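# Place the green block into the blue tray

## Task

Get the green block resting inside the blue tray. The robot must not fall over or be left tilted at the end, and nothing may be knocked or moved out of the work area.

## Robot and tools

Robot: a Rainbow Robotics RB-Y1 in a physics simulation. It has a two-wheel differential base with rear casters, a folding torso (the lower part, the leg, bends at ankle, knee and hip), a head with head_camera, and left and right arms. Each arm ends in a parallel gripper with a wrist camera (left_wrist_camera, right_wrist_camera) whose housing juts out sideways and can strike objects. The base is 0.58 m wide. It extends 0.10 m in front of the wheel axle and 0.57 m behind it, and sweeps a 0.58 m radius when spinning in place. It cannot move sideways.

Frames: everything is in metres. The base frame has its origin on the floor between the drive wheels, with x forward, y to the left and z up. The chest, left_hand and right_hand readings are in this frame. A hand point lies between the finger pads, 0.03 m short of the tips. The fingers point along the hand's -z axis and close along its x axis. Reported hand positions can be slightly wrong, especially at full reach or when carrying weight. base_odometry is measured from where the base started. It is built from wheel rotation, so wheel slip looks like motion. Heading is in rad, left positive.

move: one action plus optional "cameras" (a list of head_camera, left_wrist_camera, right_wrist_camera, or "all"; [] means none) and "blocking" (default true, which waits until everything is at rest; false returns within about 0.5 s while motion continues). A move with no action only reports the state and images. Allowed combinations are: base and/or joints, optionally with min_time_s or contact_limits; target alone or with min_time_s; or contact_limits alone.
- base: one object {x_m_s, turn_rad_s, for_s}. This is a velocity held for a duration, not a place to go. x_m_s is forward speed, 0.005 to 1.5 m/s in either sign, or 0. turn_rad_s is left-positive yaw rate, 0.02 to 1.509 rad/s in either sign, or 0. for_s is 0.1 to 5 s. Anything left out counts as 0. Distance covered is roughly speed times duration. Acceleration is about 0.4 m/s² (turning 0.5 rad/s²), and coasting to a halt can take up to about 3 s.
- joints: an object mapping joint names to absolute targets, in rad (grippers in m, 0 to 0.1 clear opening). Main ranges: torso_squat_rad 0 to 1.2 (lowers the chest); torso_shift_rad -0.3 to 0.6 (hips forward); torso_pitch_rad -0.2 to 1.4 (lean forward); torso_yaw_rad -1.5 to 1.5 (left positive; lift both arms sideways by at least 0.2 rad first). Shoulder pitch is ±2.356, and negative raises the arm forward. left_shoulder_roll_rad runs 0 to 3.141 and right_shoulder_roll_rad runs -3.141 to 0, both outward. Shoulder yaw is ±2.094. Elbow is -2.617 to 0.01, with negative meaning bent. Forearm roll is ±3.141, wrist pitch -1.57 to 1.919, hand roll ±2.705. head_pan_rad is ±0.523 and head_tilt_rad -0.35 to 1.57, with positive looking down. The torso also has combined limits: squat+shift<=1.52; squat-shift+pitch<=1.57; shift+0.5pitch-0.4squat<=0.7; shift+0.3pitch-0.5squat<=0.39. Breaking one leaves the torso off_target.
- target: an absolute pose for a single hand: {side: "left"|"right", x, y, z in m in the base frame (-3 to 3), quat_wxyz: four numbers w,x,y,z, in the same form as the printed hand lines}. It is converted into joint angles, so the hand travels along a curve. Break long moves into shorter steps. A target cannot be sent while an earlier move is still running.
- min_time_s: 0.1 to 8. This is the shortest duration for the arm, head and torso motions in the action. Short values make the torso or head move faster.
- contact_limits: per-gripper current cap in mA, 200 to 672.5, default 672.5. It stays in force until changed. Lower values mean a softer grip.

wait: {seconds 0 to 10, cameras}. Issues no new command. It ends early once earlier non-blocking moves have come to rest.
stop: {cameras}. Brakes every running motion, which then reports "stopped".
zoom_image: {camera, region [x0,y0,x1,y1] in pixels, origin top-left, at most 504 by 504}. Only works on the newest images.
finished_scene: {scene: 1, optional}. Ends the scene for good, so the block must already be resting in the tray.

Reading results: "move" says done, or else the worst status. Hand status is refused (nothing moved, with a reason), reached (within 10 mm and 2°), or short (with the error). Joint words:
- off_target: stopped away from the goal and may still push.
- time_out: took too long, and is often blocked.
- contact_stop: torso only.
- limit_stop_at_<name>: a built-in guard stopped it, for example at own_body parts.
- not_followed: the arm-collision check blocked it ("joint command not followed").
- torque_fault: a 10 s full stop.
- limit_stop_at_motor_heat: overheating.
on_its_own lists motion you did not command. After a refusal or an uncommanded stop, any later move, wait or finished_scene calls in the same reply are skipped. lidar_m gives 12 distances in 30° sectors, counter-clockwise starting straight ahead (4th left, 7th behind, 10th right), measured at 0.23 m above the floor; "-" means nothing detected. motor_effort is wheel load in %; readings above about 30 at rest suggest the base is pushing against something. The result lines also report joint torques, external torques (estimated outside load), wrist force and torque (raw and offset, with no zeroing), motor temperatures, and wheel_motors_off.

Gripping: command an opening at least 0.005 m narrower than the block. off_target or done both count as holding normally.

Avoid:
- Tipping or ending up leaning; bending or rising quickly with arms reaching forward or carrying a load.
- Sudden stops while driving with the torso bowed.
- Driving into furniture, since the base keeps going and may stall or tip.
- Letting the arms strike or squeeze each other; keep shoulder rolls about 0.5 rad outward when both arms reach forward.
- Torque faults from pressing hard.
- Motors overheating from holding outstretched poses.
- Dropping the block from a height, slamming, or knocking objects out of the work area.

Each tool is called after "Emit:" as name([rows], argument=value, ...), one row to a line, values as JSON.

## Session

Emit:
move()

Scene clock: 0.00 s.
Joint torques (N m): no reading
External joint torques (N m): no reading
Motor temperatures (°C): left_arm=[41 43 43 35 46 41 50] | right_arm=[41 43 41 39 42 42 46]
Wrist force (N): no reading
Wrist torque (N m): no reading
Wrist force, peak (N): no reading
base_odometry: x=+0.000 y=+0.000 heading=+0.000
lidar_m: 2.30 2.21 1.81 1.70 2.37 2.87 2.87 3.06 2.12 2.55 2.86 2.42
base_status: not commanded
joint_positions: torso_squat_rad=+0.350 torso_shift_rad=+0.000 torso_pitch_rad=+0.000 torso_yaw_rad=+0.000 left_shoulder_pitch_rad=-0.027 left_shoulder_roll_rad=+0.000 left_shoulder_yaw_rad=+0.005 left_elbow_rad=-0.293 left_forearm_roll_rad=-0.048 left_wrist_pitch_rad=-0.015 left_hand_roll_rad=-0.002 left_gripper_m=+0.099 right_shoulder_pitch_rad=+0.000 right_shoulder_roll_rad=-0.021 right_shoulder_yaw_rad=+0.032 right_elbow_rad=-0.154 right_forearm_roll_rad=+0.046 right_wrist_pitch_rad=+0.002 right_hand_roll_rad=-0.050 right_gripper_m=+0.100 head_pan_rad=+0.000 head_tilt_rad=+0.400
joint_status: not commanded
wheel_motors_off: 0
motor_effort: left_wheel=+3 right_wheel=+2
chest: x=-0.2280 y=+0.0002 z=+1.2475 quat_wxyz=(+1.000, +0.000, +0.000, +0.000) (m; base frame)
left_hand: x=-0.0637 y=+0.2189 z=+0.5816 quat_wxyz=(+0.986, +0.003, -0.166, -0.027) (m; base frame)
right_hand: x=-0.1535 y=-0.2341 z=+0.5662 quat_wxyz=(+0.997, -0.010, -0.076, +0.015) (m; base frame)
pictures: head_camera, left_wrist_camera, right_wrist_camera
Images, in order (width x height): head_camera 896x504, left_wrist_camera 644x364, right_wrist_camera 644x364.

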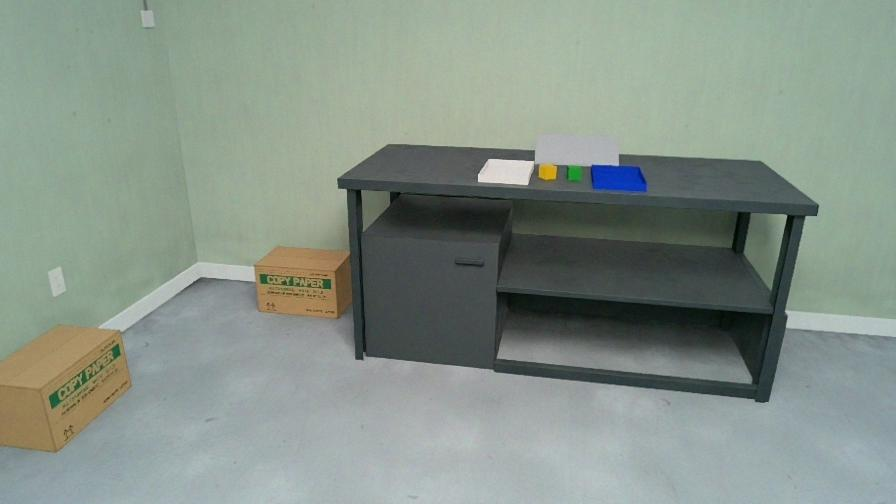

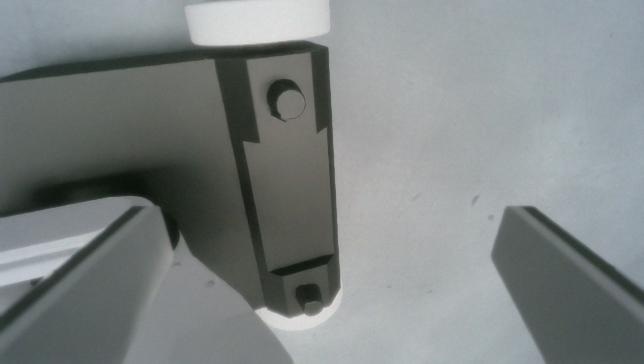

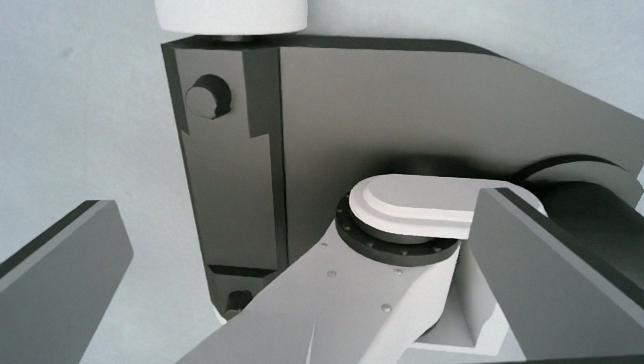

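Emit:
move(base={"turn_rad_s":-0.25,"for_s":0.5}, joints={"right_shoulder_pitch_rad":0.3,"right_shoulder_roll_rad":-0.15,"right_shoulder_yaw_rad":0.0,"right_elbow_rad":-2.0,"right_forearm_roll_rad":0.0,"right_wrist_pitch_rad":1.7,"right_hand_roll_rad":0.0,"head_tilt_rad":0.6}, blocking=false)

Emit:
wait(seconds=0.8)

Emit:
move(base={"x_m_s":0.7,"for_s":1.9}, cameras=["all"])

Scene clock: 17.80 s.
Joint torques (N m): left_arm=[-3.79 -0.3 0.06 -1.98 -0.11 -0.65 -0.1] | right_arm=[-2.2 -4.41 -1.95 -5.11 0.34 0.9 0.24]
External joint torques (N m): left_arm=[-0.03 -0.43 0.07 0.15 -0.11 0.06 -0.09] | right_arm=[0.46 -2.13 -1.6 -3.11 0.15 0.77 0.24]
Wrist force (N): left_arm=[-3.4 1.4 -15.9] | right_arm=[-0.2 -0.5 -6.0]
Wrist torque (N m): left_arm=[0.62 -0.92 0.02] | right_arm=[0.09 0.00 -0.14]
Wrist force, peak (N): left_arm=[-4.0 1.7 -16.5] | right_arm=[-0.4 -0.6 -6.3]
move: moving
base_odometry: x=+0.000 y=+0.000 heading=-0.062
lidar_m: 2.29 2.20 1.81 1.71 2.29 2.89 2.87 3.13 2.11 2.14 2.78 2.41
base_status: moving
joint_positions: torso_squat_rad=+0.350 torso_shift_rad=+0.000 torso_pitch_rad=+0.000 torso_yaw_rad=+0.000 left_shoulder_pitch_rad=-0.027 left_shoulder_roll_rad=+0.000 left_shoulder_yaw_rad=+0.005 left_elbow_rad=-0.293 left_forearm_roll_rad=-0.048 left_wrist_pitch_rad=-0.015 left_hand_roll_rad=-0.002 left_gripper_m=+0.099 right_shoulder_pitch_rad=+0.094 right_shoulder_roll_rad=-0.061 right_shoulder_yaw_rad=+0.022 right_elbow_rad=-0.532 right_forearm_roll_rad=+0.032 right_wrist_pitch_rad=+0.485 right_hand_roll_rad=-0.034 right_gripper_m=+0.100 head_pan_rad=+0.000 head_tilt_rad=+0.600
joint_status: right_shoulder_pitch_rad moving; right_shoulder_roll_rad moving; right_shoulder_yaw_rad moving; right_elbow_rad moving; right_forearm_roll_rad moving; right_wrist_pitch_rad moving; right_hand_roll_rad moving; head_tilt_rad moving
wheel_motors_off: 0
motor_effort: left_wheel=+29(33) right_wheel=-12(18)
chest: x=-0.2280 y=+0.0001 z=+1.2475 quat_wxyz=(+1.000, +0.000, +0.000, +0.000) (m; base frame)
left_hand: x=-0.0637 y=+0.2189 z=+0.5816 quat_wxyz=(+0.986, +0.003, -0.166, -0.027) (m; base frame)
right_hand: x=-0.1502 y=-0.2696 z=+0.5766 quat_wxyz=(+0.999, -0.038, +0.021, -0.006) (m; base frame)
pictures: none

Scene clock: 18.60 s.
Joint torques (N m): left_arm=[-3.93 -0.44 0.37 -2.15 -0.21 -0.45 0] | right_arm=[-3.05 -4.91 -3.44 -10.22 0.57 0.13 0.27]
External joint torques (N m): left_arm=[-0.16 -0.56 0.37 -0.01 -0.22 0.26 0.01] | right_arm=[1.76 -1.61 -1.93 -0.27 0.02 0.25 0.26]
Wrist force (N): left_arm=[-4.0 1.7 -15.7] | right_arm=[-0.4 -0.3 -5.0]
Wrist torque (N m): left_arm=[0.55 -0.99 0.06] | right_arm=[0.08 -0.05 -0.15]
Wrist force, peak (N): left_arm=[-3.8 2.0 -16.3] | right_arm=[-0.8 -0.5 -6.8]
earlier move: moving
base_odometry: x=+0.000 y=+0.000 heading=-0.124
lidar_m: 2.29 2.22 1.81 1.81 2.23 2.93 2.87 3.06 2.16 2.12 2.71 2.42
base_status: moving
joint_positions: torso_squat_rad=+0.350 torso_shift_rad=+0.000 torso_pitch_rad=+0.000 torso_yaw_rad=+0.000 left_shoulder_pitch_rad=-0.027 left_shoulder_roll_rad=+0.000 left_shoulder_yaw_rad=+0.005 left_elbow_rad=-0.293 left_forearm_roll_rad=-0.048 left_wrist_pitch_rad=-0.015 left_hand_roll_rad=-0.002 left_gripper_m=+0.099 right_shoulder_pitch_rad=+0.253 right_shoulder_roll_rad=-0.128 right_shoulder_yaw_rad=+0.006 right_elbow_rad=-1.893 right_forearm_roll_rad=+0.008 right_wrist_pitch_rad=+1.522 right_hand_roll_rad=-0.009 right_gripper_m=+0.100 head_pan_rad=+0.000 head_tilt_rad=+0.600
joint_status: right_shoulder_pitch_rad moving; right_shoulder_roll_rad moving; right_shoulder_yaw_rad moving; right_elbow_rad moving; right_forearm_roll_rad moving; right_wrist_pitch_rad moving; right_hand_roll_rad moving; the others done
wheel_motors_off: 0
motor_effort: left_wheel=+16(33) right_wheel=+0(18)
chest: x=-0.2280 y=+0.0002 z=+1.2475 quat_wxyz=(+1.000, +0.000, +0.000, +0.000) (m; base frame)
left_hand: x=-0.0637 y=+0.2189 z=+0.5816 quat_wxyz=(+0.986, +0.003, -0.166, -0.027) (m; base frame)
right_hand: x=+0.0205 y=-0.3026 z=+0.8187 quat_wxyz=(+0.995, -0.072, -0.064, -0.025) (m; base frame)
wait: 0.80 s; no rest
pictures: none

Scene clock: 22.47 s.
Joint torques (N m): left_arm=[-3.5 -0.12 0.12 -1.99 -0.15 -0.61 0.01] | right_arm=[-3.68 -4.28 -2.14 -9.37 0.7 -0.3 0.11]
External joint torques (N m): left_arm=[0.26 -0.25 0.12 0.14 -0.15 0.09 0.03] | right_arm=[0.87 -0.82 -0.27 -0.46 0.12 -0.21 0.11]
Wrist force (N): left_arm=[-4.1 2.1 -15.9] | right_arm=[-0.1 -0.4 -5.5]
Wrist torque (N m): left_arm=[0.55 -1.02 0.05] | right_arm=[0.11 -0.04 -0.12]
Wrist force, peak (N): left_arm=[-3.9 1.7 -16.6] | right_arm=[-1.7 -1.0 -5.6]
move: done
base_odometry: x=+1.319 y=-0.165 heading=-0.125
lidar_m: 0.95 1.03 1.62 1.59 1.73 2.51 4.19 2.93 2.70 2.65 1.37 1.64
base_status: done (sent for 1.9 of 1.9 s)
joint_positions: torso_squat_rad=+0.350 torso_shift_rad=+0.000 torso_pitch_rad=+0.000 torso_yaw_rad=+0.000 left_shoulder_pitch_rad=-0.027 left_shoulder_roll_rad=+0.000 left_shoulder_yaw_rad=+0.005 left_elbow_rad=-0.293 left_forearm_roll_rad=-0.048 left_wrist_pitch_rad=-0.015 left_hand_roll_rad=-0.002 left_gripper_m=+0.099 right_shoulder_pitch_rad=+0.300 right_shoulder_roll_rad=-0.150 right_shoulder_yaw_rad=+0.000 right_elbow_rad=-2.000 right_forearm_roll_rad=+0.000 right_wrist_pitch_rad=+1.700 right_hand_roll_rad=+0.000 right_gripper_m=+0.100 head_pan_rad=+0.000 head_tilt_rad=+0.600
joint_status: all done
wheel_motors_off: 0
motor_effort: left_wheel=-6(44) right_wheel=+8(40)
chest: x=-0.2280 y=+0.0002 z=+1.2475 quat_wxyz=(+1.000, +0.000, +0.000, +0.000) (m; base frame)
left_hand: x=-0.0636 y=+0.2189 z=+0.5816 quat_wxyz=(+0.986, +0.003, -0.166, -0.027) (m; base frame)
right_hand: x=-0.0196 y=-0.3110 z=+0.8359 quat_wxyz=(+0.996, -0.079, -0.005, -0.029) (m; base frame)
pictures: head_camera, left_wrist_camera, right_wrist_camera
Images, in order (width x height): head_camera 896x504, left_wrist_camera 644x364, right_wrist_camera 644x364.

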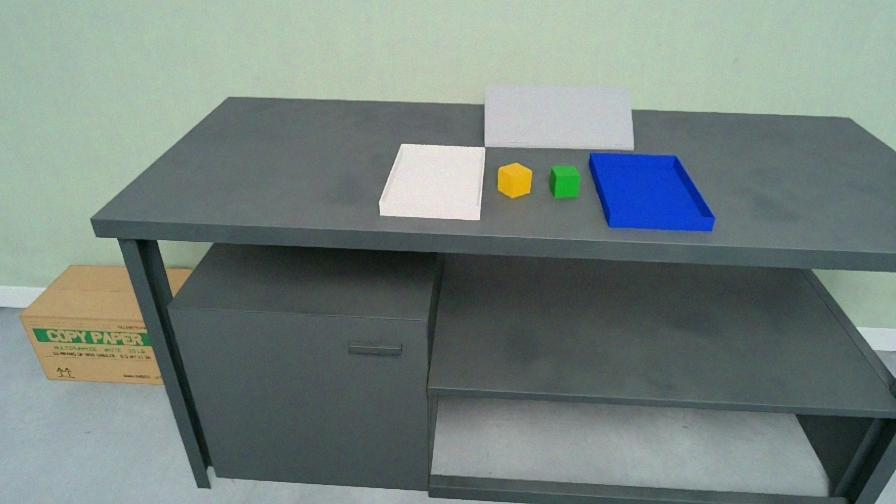

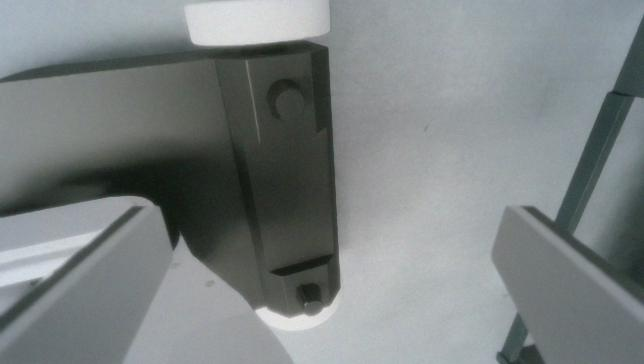

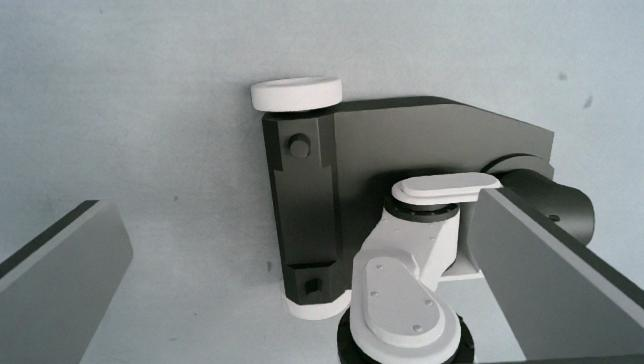

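Emit:
move(base={"turn_rad_s":-0.2,"for_s":0.33})

Emit:
move(target={"side":"right","x":0.2,"y":-0.3,"z":1.2,"quat_wxyz":[1,0,0,0]})

Emit:
move(base={"x_m_s":0.3,"for_s":1.5}, joints={"head_tilt_rad":0.8}, cameras=["all"])

Scene clock: 42.73 s.
Joint torques (N m): left_arm=[-4.06 -0.49 0.28 -1.99 -0.22 -0.56 -0.09] | right_arm=[-4.07 -4.31 -2.45 -9.33 0.62 -0.23 0.08]
External joint torques (N m): left_arm=[-0.3 -0.62 0.28 0.14 -0.23 0.15 -0.07] | right_arm=[0.48 -0.84 -0.58 -0.42 0.05 -0.15 0.08]
Wrist force (N): left_arm=[-4.0 2.1 -15.8] | right_arm=[-0.1 -0.3 -5.6]
Wrist torque (N m): left_arm=[0.53 -1.01 0.04] | right_arm=[0.11 -0.06 -0.13]
Wrist force, peak (N): left_arm=[-4.4 1.9 -16.4] | right_arm=[-0.1 -0.2 -5.9]
move: done
base_odometry: x=+1.320 y=-0.165 heading=-0.179
lidar_m: 0.96 1.00 1.64 1.58 1.73 2.48 4.19 3.66 2.72 2.65 1.37 1.52
base_status: done (sent for 0.33 of 0.33 s)
joint_positions: torso_squat_rad=+0.350 torso_shift_rad=+0.000 torso_pitch_rad=+0.000 torso_yaw_rad=+0.000 left_shoulder_pitch_rad=-0.027 left_shoulder_roll_rad=+0.000 left_shoulder_yaw_rad=+0.005 left_elbow_rad=-0.293 left_forearm_roll_rad=-0.048 left_wrist_pitch_rad=-0.015 left_hand_roll_rad=-0.002 left_gripper_m=+0.099 right_shoulder_pitch_rad=+0.300 right_shoulder_roll_rad=-0.150 right_shoulder_yaw_rad=+0.000 right_elbow_rad=-2.000 right_forearm_roll_rad=+0.000 right_wrist_pitch_rad=+1.700 right_hand_roll_rad=+0.000 right_gripper_m=+0.100 head_pan_rad=+0.000 head_tilt_rad=+0.600
joint_status: not commanded
wheel_motors_off: 0
motor_effort: left_wheel=+8(38) right_wheel=-21(42)
chest: x=-0.2280 y=+0.0002 z=+1.2475 quat_wxyz=(+1.000, +0.000, +0.000, +0.000) (m; base frame)
left_hand: x=-0.0636 y=+0.2189 z=+0.5816 quat_wxyz=(+0.986, +0.003, -0.166, -0.027) (m; base frame)
right_hand: x=-0.0196 y=-0.3110 z=+0.8359 quat_wxyz=(+0.996, -0.079, -0.005, -0.029) (m; base frame)
pictures: none

Scene clock: 44.50 s.
Joint torques (N m): left_arm=[-3.9 -0.08 0.37 -1.88 -0.35 -0.41 -0.03] | right_arm=[-20.88 -8.86 -7.38 -0.95 0.6 -0.19 0.24]
External joint torques (N m): left_arm=[-0.14 -0.21 0.37 0.25 -0.36 0.3 -0.01] | right_arm=[-0.14 1.67 2.12 -0.05 0.36 -0.15 0.24]
Wrist force (N): left_arm=[-3.9 1.7 -15.8] | right_arm=[-0.3 -1.0 -5.8]
Wrist torque (N m): left_arm=[0.61 -0.99 0.04] | right_arm=[0.13 -0.05 0.07]
Wrist force, peak (N): left_arm=[-4.1 1.8 -16.3] | right_arm=[-0.6 -1.0 -6.8]
move: done
base_odometry: x=+1.320 y=-0.165 heading=-0.179
lidar_m: 0.96 1.00 1.63 1.58 1.74 2.49 4.20 3.67 2.73 2.65 1.36 1.53
base_status: not commanded
joint_positions: torso_squat_rad=+0.350 torso_shift_rad=+0.000 torso_pitch_rad=+0.000 torso_yaw_rad=+0.000 left_shoulder_pitch_rad=-0.027 left_shoulder_roll_rad=+0.000 left_shoulder_yaw_rad=+0.005 left_elbow_rad=-0.293 left_forearm_roll_rad=-0.048 left_wrist_pitch_rad=-0.015 left_hand_roll_rad=-0.002 left_gripper_m=+0.099 right_shoulder_pitch_rad=-1.235 right_shoulder_roll_rad=-1.126 right_shoulder_yaw_rad=+0.736 right_elbow_rad=-1.404 right_forearm_roll_rad=-1.527 right_wrist_pitch_rad=+1.919 right_hand_roll_rad=-0.569 right_gripper_m=+0.100 head_pan_rad=+0.000 head_tilt_rad=+0.600
joint_status: all done
wheel_motors_off: 0
motor_effort: left_wheel=+10(10) right_wheel=-25(26)
chest: x=-0.2280 y=+0.0002 z=+1.2475 quat_wxyz=(+1.000, +0.000, +0.000, +0.000) (m; base frame)
left_hand: x=-0.0637 y=+0.2189 z=+0.5816 quat_wxyz=(+0.986, +0.003, -0.166, -0.027) (m; base frame)
right_hand: x=+0.2000 y=-0.3004 z=+1.2007 quat_wxyz=(+1.000, +0.000, -0.003, -0.001) (m; base frame)
right_hand_status: reached (checked arc, planned for 1.4 s): 1 mm and 0.4 deg off.
pictures: none

Scene clock: 47.13 s.
Joint torques (N m): left_arm=[-3.69 -0.42 -0.1 -1.84 -0.08 -0.35 -0.05] | right_arm=[-21.33 -9.44 -7.97 -0.84 0.51 -0.14 0.27]
External joint torques (N m): left_arm=[0.07 -0.55 -0.09 0.29 -0.09 0.36 -0.03] | right_arm=[-0.58 1.08 1.53 0.06 0.27 -0.1 0.27]
Wrist force (N): left_arm=[-3.9 1.3 -15.9] | right_arm=[-0.6 -1.0 -5.7]
Wrist torque (N m): left_arm=[0.60 -0.99 0.04] | right_arm=[0.12 -0.09 0.08]
Wrist force, peak (N): left_arm=[-4.1 1.9 -16.4] | right_arm=[-0.9 -1.1 -5.9]
move: done
base_odometry: x=+1.762 y=-0.245 heading=-0.179
lidar_m: 0.51 0.53 0.74 1.58 1.94 2.36 4.64 3.08 2.75 2.66 1.11 1.20
base_status: done (sent for 1.5 of 1.5 s)
joint_positions: torso_squat_rad=+0.350 torso_shift_rad=+0.000 torso_pitch_rad=+0.000 torso_yaw_rad=+0.000 left_shoulder_pitch_rad=-0.027 left_shoulder_roll_rad=+0.000 left_shoulder_yaw_rad=+0.005 left_elbow_rad=-0.293 left_forearm_roll_rad=-0.048 left_wrist_pitch_rad=-0.015 left_hand_roll_rad=-0.002 left_gripper_m=+0.099 right_shoulder_pitch_rad=-1.235 right_shoulder_roll_rad=-1.126 right_shoulder_yaw_rad=+0.736 right_elbow_rad=-1.404 right_forearm_roll_rad=-1.527 right_wrist_pitch_rad=+1.919 right_hand_roll_rad=-0.569 right_gripper_m=+0.100 head_pan_rad=+0.000 head_tilt_rad=+0.800
joint_status: all done
wheel_motors_off: 0
motor_effort: left_wheel=-5(28) right_wheel=+6(37)
chest: x=-0.2280 y=+0.0002 z=+1.2475 quat_wxyz=(+1.000, +0.000, +0.000, +0.000) (m; base frame)
left_hand: x=-0.0636 y=+0.2189 z=+0.5816 quat_wxyz=(+0.986, +0.003, -0.166, -0.027) (m; base frame)
right_hand: x=+0.2000 y=-0.3004 z=+1.2006 quat_wxyz=(+1.000, +0.000, -0.003, -0.001) (m; base frame)
pictures: head_camera, left_wrist_camera, right_wrist_camera
Images, in order (width x height): head_camera 896x504, left_wrist_camera 644x364, right_wrist_camera 644x364.

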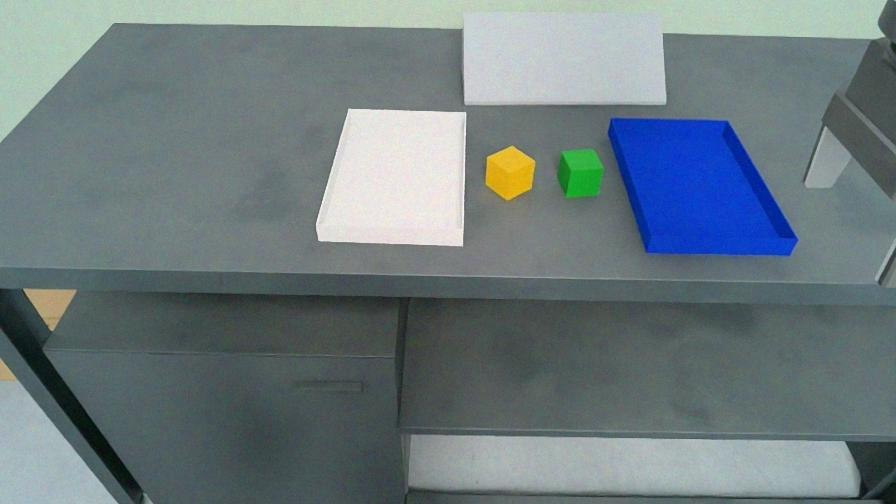

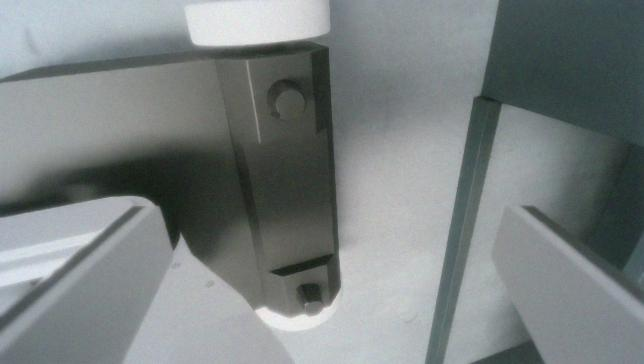

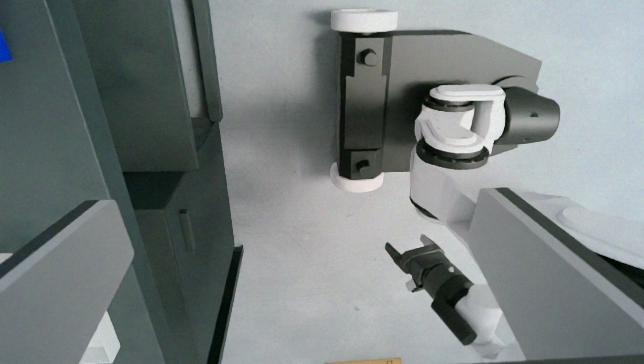

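Emit:
move(joints={"torso_pitch_rad":0.3,"torso_shift_rad":0.1})

Emit:
move(target={"side":"right","x":0.2,"y":-0.3,"z":1.2,"quat_wxyz":[1,0,0,0]})

Emit:
move(joints={"torso_pitch_rad":0.6,"head_tilt_rad":0.6})

Emit:
move(target={"side":"right","x":0.3,"y":-0.3,"z":1.1,"quat_wxyz":[1,0,0,0]}, cameras=["all"])

Scene clock: 64.27 s.
Joint torques (N m): left_arm=[4.09 -0.72 0.14 1.06 -0.08 0.06 0.04] | right_arm=[-20 -12 -7.88 -2.02 0.12 0.26 0.28]
External joint torques (N m): left_arm=[0.17 -0.77 0.12 0.16 -0.08 0.23 0.05] | right_arm=[-0.66 0.94 1.6 -0.23 0.18 -0.22 0.3]
Wrist force (N): left_arm=[-2.1 1.5 -16.2] | right_arm=[1.3 -1.1 -5.2]
Wrist torque (N m): left_arm=[0.62 -0.88 0.02] | right_arm=[0.13 0.03 0.09]
Wrist force, peak (N): left_arm=[-2.2 2.1 -16.9] | right_arm=[-0.6 -0.9 -6.0]
move: done
base_odometry: x=+1.762 y=-0.245 heading=-0.179
lidar_m: 0.50 0.53 0.74 1.57 1.94 2.36 4.65 3.07 2.75 2.64 1.12 1.19
base_status: not commanded
joint_positions: torso_squat_rad=+0.350 torso_shift_rad=+0.100 torso_pitch_rad=+0.300 torso_yaw_rad=+0.000 left_shoulder_pitch_rad=-0.027 left_shoulder_roll_rad=+0.000 left_shoulder_yaw_rad=+0.005 left_elbow_rad=-0.293 left_forearm_roll_rad=-0.048 left_wrist_pitch_rad=-0.015 left_hand_roll_rad=-0.002 left_gripper_m=+0.099 right_shoulder_pitch_rad=-1.235 right_shoulder_roll_rad=-1.126 right_shoulder_yaw_rad=+0.736 right_elbow_rad=-1.404 right_forearm_roll_rad=-1.527 right_wrist_pitch_rad=+1.919 right_hand_roll_rad=-0.569 right_gripper_m=+0.100 head_pan_rad=+0.000 head_tilt_rad=+0.800
joint_status: all done
wheel_motors_off: 0
motor_effort: left_wheel=-3(6) right_wheel=+3(9)
chest: x=-0.0709 y=+0.0002 z=+1.2304 quat_wxyz=(+0.989, +0.000, +0.149, +0.000) (m; base frame)
left_hand: x=-0.1107 y=+0.2189 z=+0.5457 quat_wxyz=(+0.999, -0.001, -0.017, -0.027) (m; base frame)
right_hand: x=+0.3241 y=-0.3004 z=+1.0591 quat_wxyz=(+0.989, +0.000, +0.147, -0.001) (m; base frame)
pictures: none

Scene clock: 65.73 s.
Joint torques (N m): left_arm=[3.61 -0.96 0.39 0.89 -0.08 0.13 0.16] | right_arm=[-7.82 -10.49 -8.84 3.79 0.68 0.03 0.16]
External joint torques (N m): left_arm=[-0.3 -1.02 0.36 -0.01 -0.08 0.3 0.16] | right_arm=[0.73 0.88 -0.26 -0.08 0.43 0.04 0.16]
Wrist force (N): left_arm=[-2.5 1.9 -16.7] | right_arm=[-0.4 -1.0 -5.4]
Wrist torque (N m): left_arm=[0.55 -0.95 0.02] | right_arm=[0.12 -0.08 0.03]
Wrist force, peak (N): left_arm=[-2.5 1.9 -16.7] | right_arm=[1.8 -1.4 -6.1]
move: done
base_odometry: x=+1.762 y=-0.245 heading=-0.179
lidar_m: 0.51 0.53 0.75 1.58 1.95 2.37 4.65 3.09 2.76 2.65 1.13 1.18
base_status: not commanded
joint_positions: torso_squat_rad=+0.350 torso_shift_rad=+0.100 torso_pitch_rad=+0.300 torso_yaw_rad=+0.000 left_shoulder_pitch_rad=-0.027 left_shoulder_roll_rad=+0.000 left_shoulder_yaw_rad=+0.005 left_elbow_rad=-0.293 left_forearm_roll_rad=-0.048 left_wrist_pitch_rad=-0.015 left_hand_roll_rad=-0.002 left_gripper_m=+0.099 right_shoulder_pitch_rad=-1.122 right_shoulder_roll_rad=-1.911 right_shoulder_yaw_rad=+0.466 right_elbow_rad=-2.241 right_forearm_roll_rad=-2.032 right_wrist_pitch_rad=+1.618 right_hand_roll_rad=-0.851 right_gripper_m=+0.100 head_pan_rad=+0.000 head_tilt_rad=+0.800
joint_status: all done
wheel_motors_off: 0
motor_effort: left_wheel=-3(5) right_wheel=+6(6)
chest: x=-0.0710 y=+0.0002 z=+1.2304 quat_wxyz=(+0.989, +0.000, +0.149, +0.000) (m; base frame)
left_hand: x=-0.1107 y=+0.2189 z=+0.5457 quat_wxyz=(+0.999, -0.001, -0.017, -0.027) (m; base frame)
right_hand: x=+0.2002 y=-0.2999 z=+1.2002 quat_wxyz=(+1.000, -0.001, +0.000, +0.000) (m; base frame)
right_hand_status: reached (checked arc, planned for 1.1 s): 0 mm and 0.2 deg off.
pictures: none

Scene clock: 67.57 s.
Joint torques (N m): left_arm=[10.85 -0.31 0.05 3.77 -0.3 0.63 -0.01] | right_arm=[-8.47 -13.22 -8.79 1.9 0.09 0.31 0.18]
External joint torques (N m): left_arm=[-0.38 -0.28 0 -0.08 -0.29 0.24 -0.02] | right_arm=[0.14 0.65 -0.11 -0.21 0.31 -0.08 0.19]
Wrist force (N): left_arm=[-0.4 2.2 -16.0] | right_arm=[1.4 -0.9 -5.1]
Wrist torque (N m): left_arm=[0.53 -0.80 0.02] | right_arm=[0.12 0.01 0.04]
Wrist force, peak (N): left_arm=[-2.1 2.0 -16.8] | right_arm=[0.1 -1.0 -5.8]
move: done
base_odometry: x=+1.762 y=-0.245 heading=-0.179
lidar_m: 0.51 0.53 0.75 1.58 1.96 2.36 4.65 3.08 2.75 2.66 1.13 1.19
base_status: not commanded
joint_positions: torso_squat_rad=+0.350 torso_shift_rad=+0.100 torso_pitch_rad=+0.600 torso_yaw_rad=+0.000 left_shoulder_pitch_rad=-0.027 left_shoulder_roll_rad=+0.000 left_shoulder_yaw_rad=+0.005 left_elbow_rad=-0.293 left_forearm_roll_rad=-0.048 left_wrist_pitch_rad=-0.015 left_hand_roll_rad=-0.002 left_gripper_m=+0.099 right_shoulder_pitch_rad=-1.122 right_shoulder_roll_rad=-1.911 right_shoulder_yaw_rad=+0.466 right_elbow_rad=-2.241 right_forearm_roll_rad=-2.032 right_wrist_pitch_rad=+1.618 right_hand_roll_rad=-0.851 right_gripper_m=+0.100 head_pan_rad=+0.000 head_tilt_rad=+0.600
joint_status: all done
wheel_motors_off: 0
motor_effort: left_wheel=-3(4) right_wheel=+4(6)
chest: x=+0.0124 y=+0.0002 z=+1.1902 quat_wxyz=(+0.955, +0.000, +0.296, +0.000) (m; base frame)
left_hand: x=-0.2280 y=+0.2189 z=+0.5478 quat_wxyz=(+0.991, -0.005, +0.133, -0.027) (m; base frame)
right_hand: x=+0.2624 y=-0.3000 z=+1.0812 quat_wxyz=(+0.989, -0.001, +0.150, +0.000) (m; base frame)
pictures: none

Scene clock: 68.47 s.
Joint torques (N m): left_arm=[11.01 -0.71 0.57 3.9 -0.12 0.69 0.07] | right_arm=[-7.91 -12.59 -6.26 2.78 0.26 0.32 0.05]
External joint torques (N m): left_arm=[-0.22 -0.68 0.51 0.05 -0.11 0.3 0.06] | right_arm=[-0.68 0.16 1.95 -0.95 0.02 0.3 0.05]
Wrist force (N): left_arm=[-0.1 2.0 -16.2] | right_arm=[0.0 -1.0 -5.6]
Wrist torque (N m): left_arm=[0.56 -0.75 0.03] | right_arm=[0.14 -0.05 -0.11]
Wrist force, peak (N): left_arm=[-0.2 2.6 -16.6] | right_arm=[1.6 -1.3 -5.6]
move: done
base_odometry: x=+1.762 y=-0.245 heading=-0.179
lidar_m: 0.51 0.53 0.74 1.58 1.95 2.35 4.64 3.09 2.74 2.64 1.13 1.20
base_status: not commanded
joint_positions: torso_squat_rad=+0.350 torso_shift_rad=+0.100 torso_pitch_rad=+0.600 torso_yaw_rad=+0.000 left_shoulder_pitch_rad=-0.027 left_shoulder_roll_rad=+0.000 left_shoulder_yaw_rad=+0.005 left_elbow_rad=-0.293 left_forearm_roll_rad=-0.048 left_wrist_pitch_rad=-0.015 left_hand_roll_rad=-0.002 left_gripper_m=+0.099 right_shoulder_pitch_rad=-1.167 right_shoulder_roll_rad=-2.122 right_shoulder_yaw_rad=+0.482 right_elbow_rad=-2.330 right_forearm_roll_rad=-1.974 right_wrist_pitch_rad=+1.342 right_hand_roll_rad=-0.821 right_gripper_m=+0.100 head_pan_rad=+0.000 head_tilt_rad=+0.600
joint_status: all done
wheel_motors_off: 0
motor_effort: left_wheel=-2(3) right_wheel=+3(4)
chest: x=+0.0123 y=+0.0002 z=+1.1902 quat_wxyz=(+0.955, +0.000, +0.295, +0.000) (m; base frame)
left_hand: x=-0.2279 y=+0.2189 z=+0.5478 quat_wxyz=(+0.991, -0.005, +0.133, -0.027) (m; base frame)
right_hand: x=+0.3001 y=-0.3004 z=+1.1007 quat_wxyz=(+1.000, -0.005, +0.005, -0.001) (m; base frame)
right_hand_status: reached (checked arc, planned for 0.5 s): 1 mm and 0.8 deg off.
pictures: head_camera, left_wrist_camera, right_wrist_camera
Images, in order (width x height): head_camera 896x504, left_wrist_camera 644x364, right_wrist_camera 644x364.

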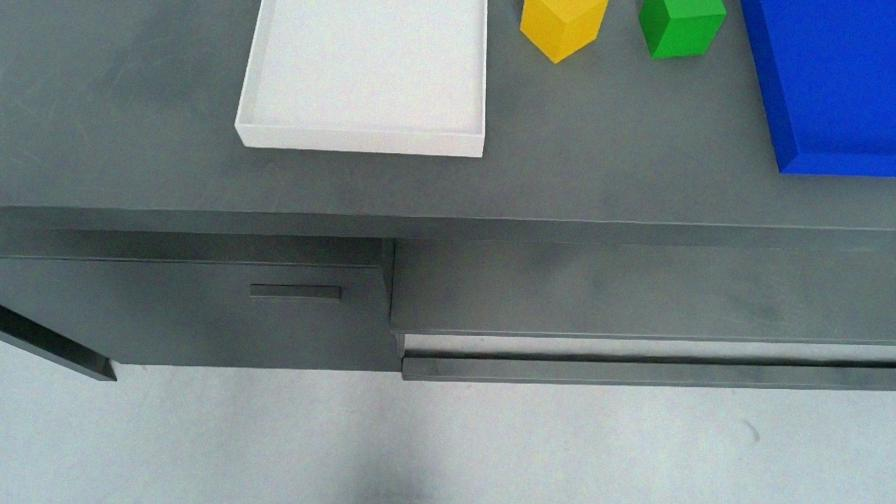

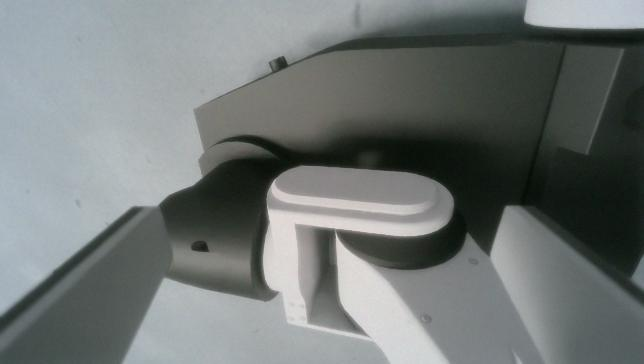

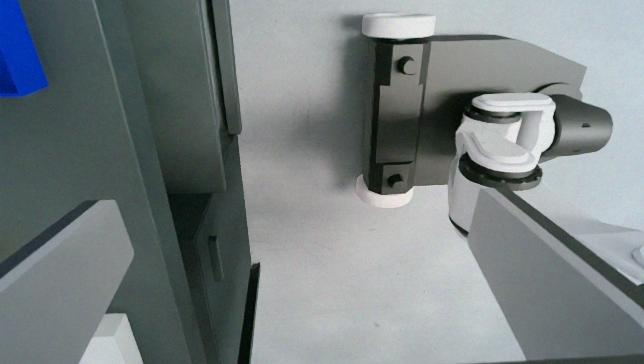

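Emit:
move(base={"x_m_s":0.3,"for_s":1.1}, joints={"head_tilt_rad":0.35}, cameras=["all"])

Scene clock: 73.50 s.
Joint torques (N m): left_arm=[11.63 -0.61 0.02 4.19 -0.02 0.52 0.09] | right_arm=[-7.92 -12.59 -6.93 3.35 0.39 0.05 0.02]
External joint torques (N m): left_arm=[0.4 -0.57 -0.04 0.34 -0.01 0.12 0.07] | right_arm=[-0.69 0.16 1.28 -0.39 0.15 0.04 0.02]
Wrist force (N): left_arm=[-0.5 2.3 -16.1] | right_arm=[-0.3 -1.1 -5.3]
Wrist torque (N m): left_arm=[0.52 -0.80 0.03] | right_arm=[0.15 -0.08 -0.11]
Wrist force, peak (N): left_arm=[-0.1 1.9 -16.6] | right_arm=[-0.2 -1.1 -5.7]
move: done
base_odometry: x=+2.087 y=-0.304 heading=-0.179
lidar_m: 0.24 0.18 0.25 0.69 1.65 2.61 4.98 3.25 2.76 1.04 1.12 0.85
base_status: done (sent for 1.1 of 1.1 s)
joint_positions: torso_squat_rad=+0.350 torso_shift_rad=+0.100 torso_pitch_rad=+0.600 torso_yaw_rad=+0.000 left_shoulder_pitch_rad=-0.027 left_shoulder_roll_rad=+0.000 left_shoulder_yaw_rad=+0.005 left_elbow_rad=-0.293 left_forearm_roll_rad=-0.048 left_wrist_pitch_rad=-0.015 left_hand_roll_rad=-0.002 left_gripper_m=+0.099 right_shoulder_pitch_rad=-1.167 right_shoulder_roll_rad=-2.122 right_shoulder_yaw_rad=+0.482 right_elbow_rad=-2.330 right_forearm_roll_rad=-1.974 right_wrist_pitch_rad=+1.342 right_hand_roll_rad=-0.821 right_gripper_m=+0.100 head_pan_rad=+0.000 head_tilt_rad=+0.350
joint_status: all done
wheel_motors_off: 0
motor_effort: left_wheel=-2(17) right_wheel=-1(25)
chest: x=+0.0123 y=+0.0002 z=+1.1902 quat_wxyz=(+0.955, +0.000, +0.296, +0.000) (m; base frame)
left_hand: x=-0.2278 y=+0.2189 z=+0.5477 quat_wxyz=(+0.991, -0.005, +0.132, -0.027) (m; base frame)
right_hand: x=+0.3001 y=-0.3004 z=+1.1006 quat_wxyz=(+1.000, -0.005, +0.005, -0.001) (m; base frame)
pictures: head_camera, left_wrist_camera, right_wrist_camera
Images, in order (width x height): head_camera 896x504, left_wrist_camera 644x364, right_wrist_camera 644x364.

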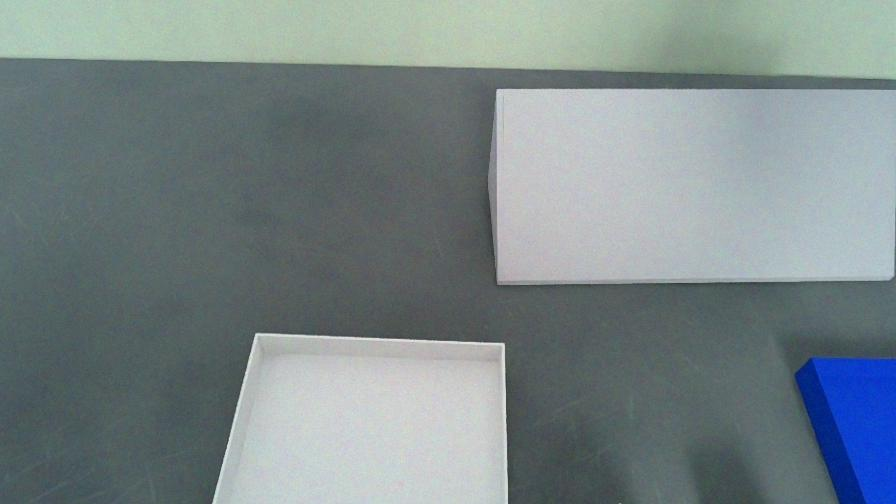

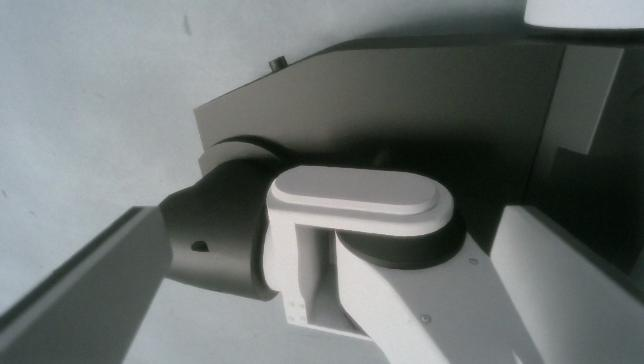

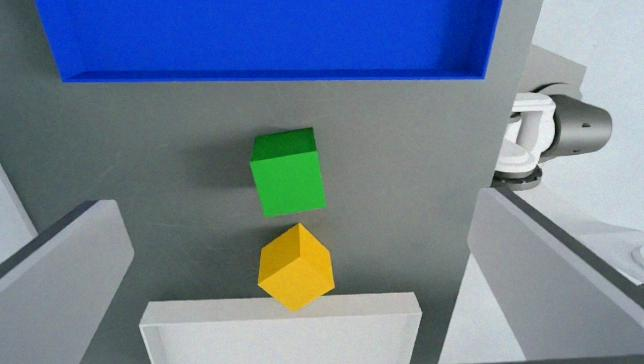

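Emit:
move(target={"side":"right","x":0.32,"y":-0.3,"z":0.94,"quat_wxyz":[0.998,0,0,0.06]}, cameras=["all"])

Scene clock: 88.57 s.
Joint torques (N m): left_arm=[11.76 -0.61 0.42 4.04 -0.06 0.65 0.12] | right_arm=[-10.54 -14.85 -8.64 -0.55 0.25 0 -0.02]
External joint torques (N m): left_arm=[0.53 -0.58 0.36 0.19 -0.05 0.26 0.11] | right_arm=[-1.07 0.04 0.29 0.47 0.03 0.02 -0.02]
Wrist force (N): left_arm=[-0.2 2.3 -16.0] | right_arm=[-0.5 -1.1 -5.3]
Wrist torque (N m): left_arm=[0.54 -0.78 0.03] | right_arm=[0.14 -0.09 0.05]
Wrist force, peak (N): left_arm=[-0.2 2.5 -16.7] | right_arm=[-0.1 -1.6 -6.6]
move: done
base_odometry: x=+2.087 y=-0.304 heading=-0.179
lidar_m: 0.24 0.19 0.26 0.69 1.64 2.62 4.97 3.26 2.75 1.04 1.12 0.85
base_status: not commanded
joint_positions: torso_squat_rad=+0.350 torso_shift_rad=+0.100 torso_pitch_rad=+0.600 torso_yaw_rad=+0.000 left_shoulder_pitch_rad=-0.027 left_shoulder_roll_rad=+0.000 left_shoulder_yaw_rad=+0.005 left_elbow_rad=-0.293 left_forearm_roll_rad=-0.048 left_wrist_pitch_rad=-0.015 left_hand_roll_rad=-0.002 left_gripper_m=+0.099 right_shoulder_pitch_rad=-0.955 right_shoulder_roll_rad=-1.706 right_shoulder_yaw_rad=+0.713 right_elbow_rad=-2.247 right_forearm_roll_rad=-1.380 right_wrist_pitch_rad=+1.205 right_hand_roll_rad=-0.845 right_gripper_m=+0.100 head_pan_rad=+0.000 head_tilt_rad=+0.350
joint_status: all done
wheel_motors_off: 0
motor_effort: left_wheel=+0(2) right_wheel=+0(5)
chest: x=+0.0124 y=+0.0002 z=+1.1901 quat_wxyz=(+0.955, +0.000, +0.296, +0.000) (m; base frame)
left_hand: x=-0.2279 y=+0.2189 z=+0.5478 quat_wxyz=(+0.991, -0.005, +0.133, -0.027) (m; base frame)
right_hand: x=+0.3195 y=-0.2998 z=+0.9404 quat_wxyz=(+0.998, +0.001, -0.001, +0.060) (m; base frame)
right_hand_status: reached (checked arc, planned for 0.7 s): 1 mm and 0.2 deg off.
pictures: head_camera, left_wrist_camera, right_wrist_camera
Images, in order (width x height): head_camera 896x504, left_wrist_camera 644x364, right_wrist_camera 644x364.

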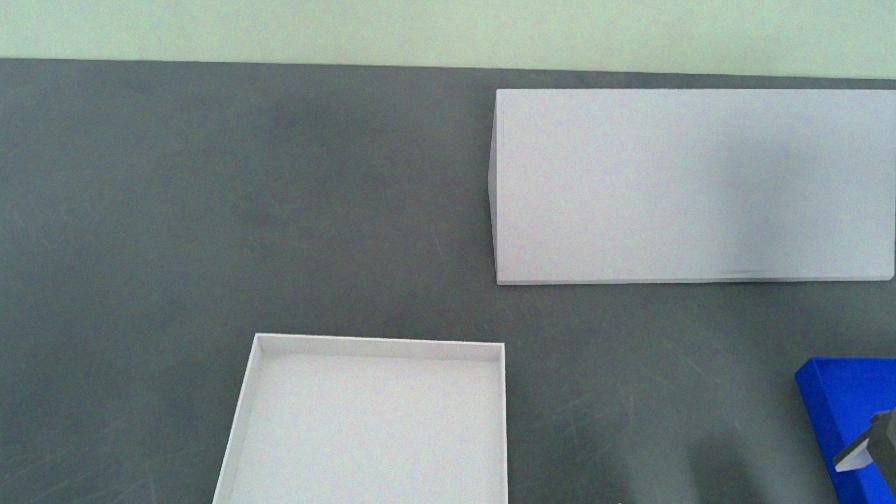

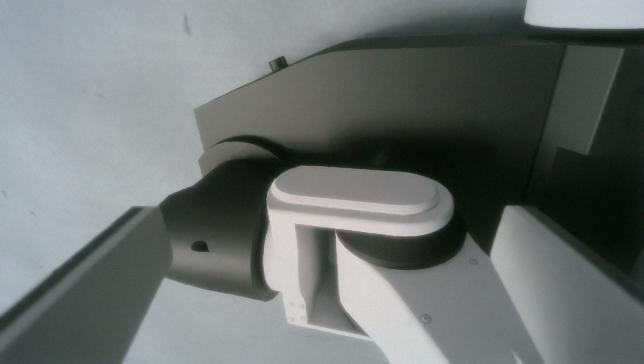

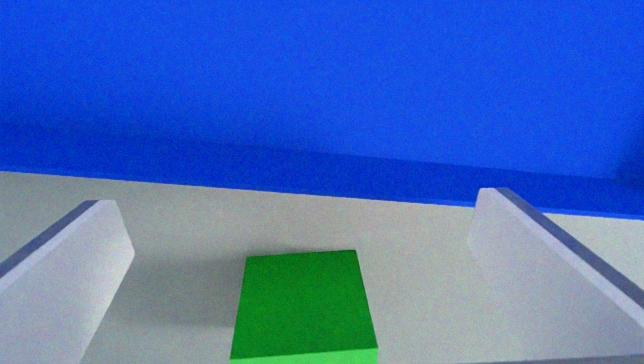

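Emit:
move(target={"side":"right","x":0.322,"y":-0.245,"z":0.97,"quat_wxyz":[0.9955,0,0,0.095]}, cameras=["all"])

Scene clock: 102.20 s.
Joint torques (N m): left_arm=[11.65 -0.31 0.05 3.9 -0.08 0.68 0.06] | right_arm=[-10.73 -11.88 -9.42 -1.84 0.33 -0.34 0.07]
External joint torques (N m): left_arm=[0.42 -0.28 -0.01 0.06 -0.07 0.29 0.04] | right_arm=[0.26 0.83 -0.28 -0.45 0.09 -0.32 0.07]
Wrist force (N): left_arm=[-0.6 2.2 -16.5] | right_arm=[-0.4 -1.2 -5.2]
Wrist torque (N m): left_arm=[0.53 -0.81 0.02] | right_arm=[0.17 -0.07 0.04]
Wrist force, peak (N): left_arm=[-0.2 2.3 -16.7] | right_arm=[-0.4 -2.5 -6.1]
move: done
base_odometry: x=+2.087 y=-0.304 heading=-0.179
lidar_m: 0.26 0.19 0.26 0.69 1.65 2.61 4.98 3.26 2.75 1.03 1.12 0.85
base_status: not commanded
joint_positions: torso_squat_rad=+0.350 torso_shift_rad=+0.100 torso_pitch_rad=+0.600 torso_yaw_rad=+0.000 left_shoulder_pitch_rad=-0.027 left_shoulder_roll_rad=+0.000 left_shoulder_yaw_rad=+0.005 left_elbow_rad=-0.293 left_forearm_roll_rad=-0.048 left_wrist_pitch_rad=-0.015 left_hand_roll_rad=-0.002 left_gripper_m=+0.099 right_shoulder_pitch_rad=-1.124 right_shoulder_roll_rad=-1.539 right_shoulder_yaw_rad=+0.679 right_elbow_rad=-2.318 right_forearm_roll_rad=-1.391 right_wrist_pitch_rad=+1.451 right_hand_roll_rad=-0.950 right_gripper_m=+0.100 head_pan_rad=+0.000 head_tilt_rad=+0.350
joint_status: all done
wheel_motors_off: 0
motor_effort: left_wheel=-1(1) right_wheel=-2(5)
chest: x=+0.0124 y=+0.0002 z=+1.1902 quat_wxyz=(+0.955, +0.000, +0.296, +0.000) (m; base frame)
left_hand: x=-0.2279 y=+0.2189 z=+0.5477 quat_wxyz=(+0.991, -0.005, +0.133, -0.027) (m; base frame)
right_hand: x=+0.3220 y=-0.2450 z=+0.9705 quat_wxyz=(+0.995, +0.002, -0.002, +0.096) (m; base frame)
right_hand_status: reached (checked arc, planned for 0.5 s): 0 mm and 0.3 deg off.
pictures: head_camera, left_wrist_camera, right_wrist_camera
Images, in order (width x height): head_camera 896x504, left_wrist_camera 644x364, right_wrist_camera 644x364.

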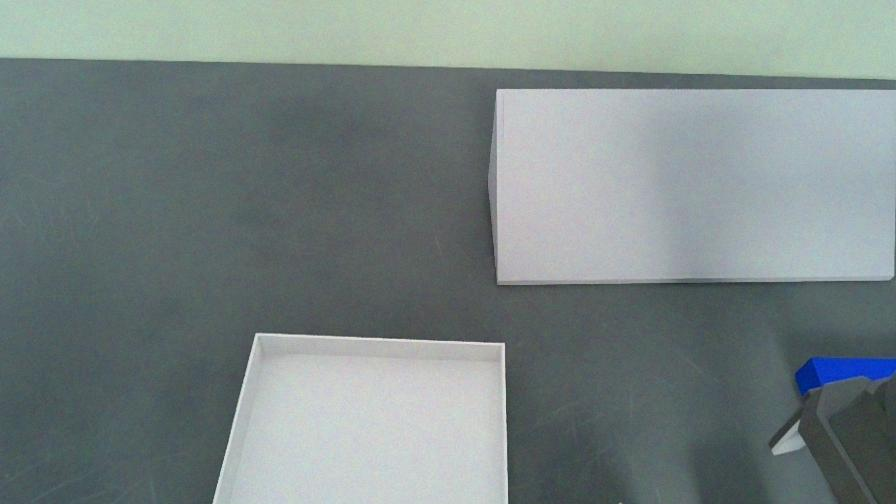

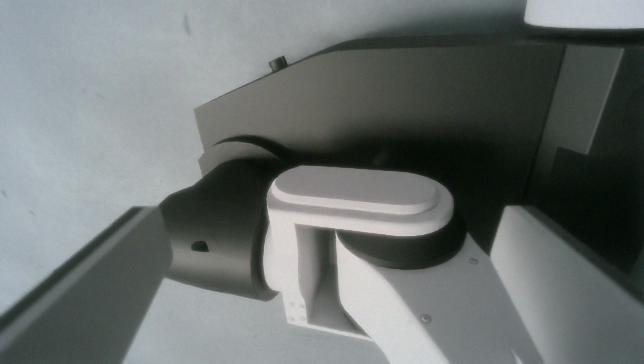

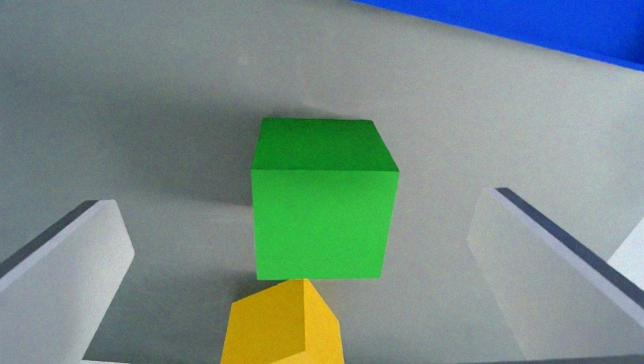

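Emit:
move(target={"side":"right","x":0.312,"y":-0.225,"z":0.905,"quat_wxyz":[0.9955,0,0,0.095]}, cameras=["right_wrist_camera"])

Scene clock: 121.00 s.
Joint torques (N m): left_arm=[11.67 -0.44 0.41 4.06 -0.1 0.73 0.1] | right_arm=[-12.27 -11.38 -8.05 -2.93 0.27 -0.11 0.04]
External joint torques (N m): left_arm=[0.44 -0.41 0.36 0.21 -0.09 0.34 0.09] | right_arm=[-1.03 0.47 0.65 0.44 0.04 -0.1 0.04]
Wrist force (N): left_arm=[-0.3 2.3 -15.9] | right_arm=[-0.3 -1.1 -5.4]
Wrist torque (N m): left_arm=[0.51 -0.81 0.02] | right_arm=[0.17 -0.06 0.03]
Wrist force, peak (N): left_arm=[-0.6 2.3 -16.6] | right_arm=[-0.9 -1.3 -6.5]
move: done
base_odometry: x=+2.087 y=-0.304 heading=-0.179
lidar_m: 0.24 0.18 0.26 0.68 1.64 2.60 4.97 3.25 2.74 1.04 1.13 0.86
base_status: not commanded
joint_positions: torso_squat_rad=+0.350 torso_shift_rad=+0.100 torso_pitch_rad=+0.600 torso_yaw_rad=+0.000 left_shoulder_pitch_rad=-0.027 left_shoulder_roll_rad=+0.000 left_shoulder_yaw_rad=+0.005 left_elbow_rad=-0.293 left_forearm_roll_rad=-0.048 left_wrist_pitch_rad=-0.015 left_hand_roll_rad=-0.002 left_gripper_m=+0.099 right_shoulder_pitch_rad=-1.063 right_shoulder_roll_rad=-1.364 right_shoulder_yaw_rad=+0.813 right_elbow_rad=-2.269 right_forearm_roll_rad=-1.149 right_wrist_pitch_rad=+1.429 right_hand_roll_rad=-1.014 right_gripper_m=+0.100 head_pan_rad=+0.000 head_tilt_rad=+0.350
joint_status: all done
wheel_motors_off: 0
motor_effort: left_wheel=+0(1) right_wheel=+0(4)
chest: x=+0.0123 y=+0.0002 z=+1.1902 quat_wxyz=(+0.955, +0.000, +0.295, +0.000) (m; base frame)
left_hand: x=-0.2279 y=+0.2189 z=+0.5478 quat_wxyz=(+0.991, -0.005, +0.133, -0.027) (m; base frame)
right_hand: x=+0.3120 y=-0.2250 z=+0.9051 quat_wxyz=(+0.995, +0.000, +0.000, +0.095) (m; base frame)
right_hand_status: reached (checked arc, planned for 0.5 s): 0 mm and 0.0 deg off.
pictures: right_wrist_camera
Images, in order (width x height): right_wrist_camera 644x364.

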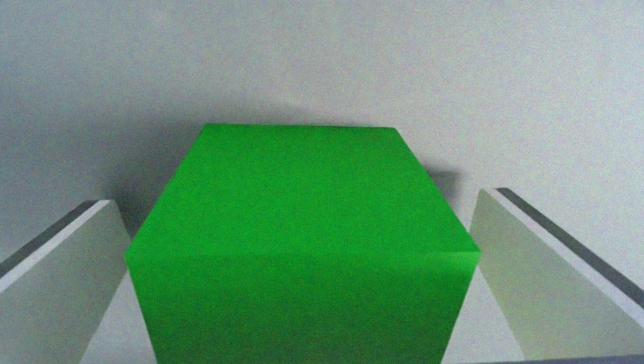

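Emit:
move(joints={"right_gripper_m":0.035,"head_tilt_rad":0.9})

Emit:
move(target={"side":"right","x":0.312,"y":-0.225,"z":1.03,"quat_wxyz":[0.9955,0,0,0.095]}, cameras=["all"])

Scene clock: 127.93 s.
Joint torques (N m): left_arm=[11.92 -0.4 0.34 4.08 -0.03 0.71 0.01] | right_arm=[-12.35 -11.52 -8.3 -2.97 0.27 -0.24 0.12]
External joint torques (N m): left_arm=[0.68 -0.37 0.28 0.23 -0.02 0.31 0] | right_arm=[-1.11 0.33 0.39 0.4 0.04 -0.23 0.12]
Wrist force (N): left_arm=[-0.1 2.3 -15.9] | right_arm=[-0.6 -1.2 -5.4]
Wrist torque (N m): left_arm=[0.53 -0.76 0.04] | right_arm=[0.19 -0.13 0.04]
Wrist force, peak (N): left_arm=[-0.1 1.9 -16.6] | right_arm=[-0.3 -0.9 -5.8]
move: off_target
base_odometry: x=+2.087 y=-0.304 heading=-0.179
lidar_m: 0.24 0.19 0.25 0.69 1.63 2.62 4.98 3.26 2.75 1.05 1.11 0.85
base_status: not commanded
joint_positions: torso_squat_rad=+0.350 torso_shift_rad=+0.100 torso_pitch_rad=+0.600 torso_yaw_rad=+0.000 left_shoulder_pitch_rad=-0.027 left_shoulder_roll_rad=+0.000 left_shoulder_yaw_rad=+0.005 left_elbow_rad=-0.293 left_forearm_roll_rad=-0.048 left_wrist_pitch_rad=-0.015 left_hand_roll_rad=-0.002 left_gripper_m=+0.099 right_shoulder_pitch_rad=-1.063 right_shoulder_roll_rad=-1.364 right_shoulder_yaw_rad=+0.813 right_elbow_rad=-2.269 right_forearm_roll_rad=-1.149 right_wrist_pitch_rad=+1.429 right_hand_roll_rad=-1.014 right_gripper_m=+0.050 head_pan_rad=+0.000 head_tilt_rad=+0.900
joint_status: right_gripper_m off_target (ended at +0.050, target +0.035); the others done
wheel_motors_off: 0
motor_effort: left_wheel=+1(1) right_wheel=+2(4)
chest: x=+0.0123 y=+0.0002 z=+1.1902 quat_wxyz=(+0.955, +0.000, +0.295, +0.000) (m; base frame)
left_hand: x=-0.2279 y=+0.2189 z=+0.5478 quat_wxyz=(+0.991, -0.005, +0.133, -0.027) (m; base frame)
right_hand: x=+0.3120 y=-0.2250 z=+0.9051 quat_wxyz=(+0.995, +0.000, +0.000, +0.095) (m; base frame)
pictures: none

Scene clock: 128.87 s.
Joint torques (N m): left_arm=[11.64 -0.69 0.21 3.93 0.04 0.58 -0.06] | right_arm=[-11.11 -11.17 -8.51 -0.76 0.54 -0.21 0.01]
External joint torques (N m): left_arm=[0.41 -0.65 0.16 0.08 0.05 0.19 -0.07] | right_arm=[0.16 0.22 0.4 -0.74 0.3 -0.2 0.01]
Wrist force (N): left_arm=[-0.5 2.2 -16.3] | right_arm=[-0.1 -0.8 -6.3]
Wrist torque (N m): left_arm=[0.55 -0.82 0.02] | right_arm=[0.14 -0.07 0.04]
Wrist force, peak (N): left_arm=[0.0 2.2 -16.6] | right_arm=[-0.6 -0.3 -7.8]
move: done
base_odometry: x=+2.087 y=-0.304 heading=-0.179
lidar_m: 0.24 0.18 0.26 0.68 1.64 2.61 4.98 3.25 2.76 1.03 1.12 0.86
base_status: not commanded
joint_positions: torso_squat_rad=+0.350 torso_shift_rad=+0.100 torso_pitch_rad=+0.600 torso_yaw_rad=+0.000 left_shoulder_pitch_rad=-0.027 left_shoulder_roll_rad=+0.000 left_shoulder_yaw_rad=+0.005 left_elbow_rad=-0.293 left_forearm_roll_rad=-0.048 left_wrist_pitch_rad=-0.015 left_hand_roll_rad=-0.002 left_gripper_m=+0.099 right_shoulder_pitch_rad=-1.277 right_shoulder_roll_rad=-1.538 right_shoulder_yaw_rad=+0.588 right_elbow_rad=-2.389 right_forearm_roll_rad=-1.573 right_wrist_pitch_rad=+1.605 right_hand_roll_rad=-1.057 right_gripper_m=+0.050 head_pan_rad=+0.000 head_tilt_rad=+0.900
joint_status: all done
wheel_motors_off: 0
motor_effort: left_wheel=+0(2) right_wheel=+1(3)
chest: x=+0.0123 y=+0.0002 z=+1.1902 quat_wxyz=(+0.955, +0.000, +0.295, +0.000) (m; base frame)
left_hand: x=-0.2279 y=+0.2189 z=+0.5477 quat_wxyz=(+0.991, -0.005, +0.133, -0.027) (m; base frame)
right_hand: x=+0.3120 y=-0.2246 z=+1.0298 quat_wxyz=(+0.995, +0.000, -0.002, +0.095) (m; base frame)
right_hand_status: reached (checked arc, planned for 0.6 s): 0 mm and 0.2 deg off.
pictures: head_camera, left_wrist_camera, right_wrist_camera
Images, in order (width x height): head_camera 896x504, left_wrist_camera 644x364, right_wrist_camera 644x364.

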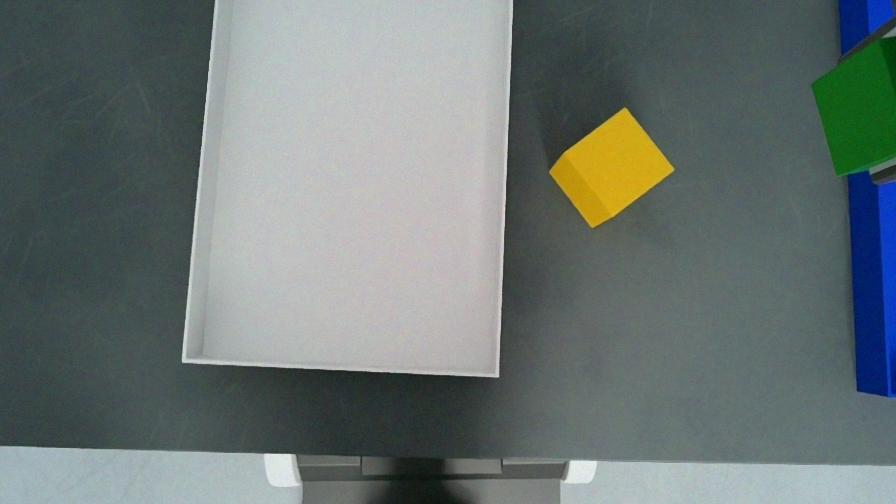

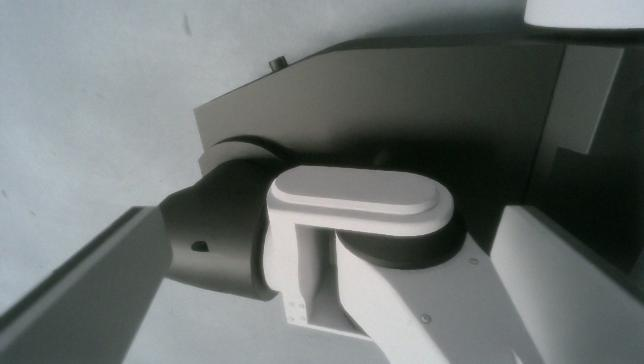

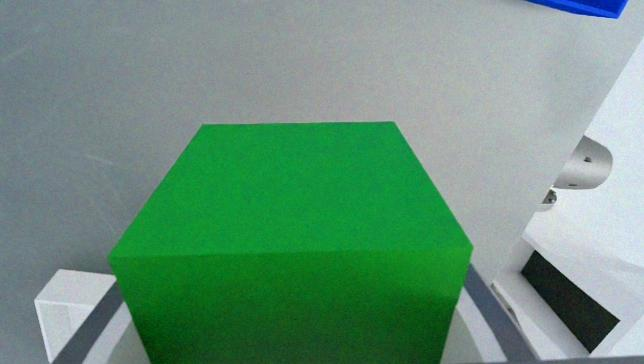

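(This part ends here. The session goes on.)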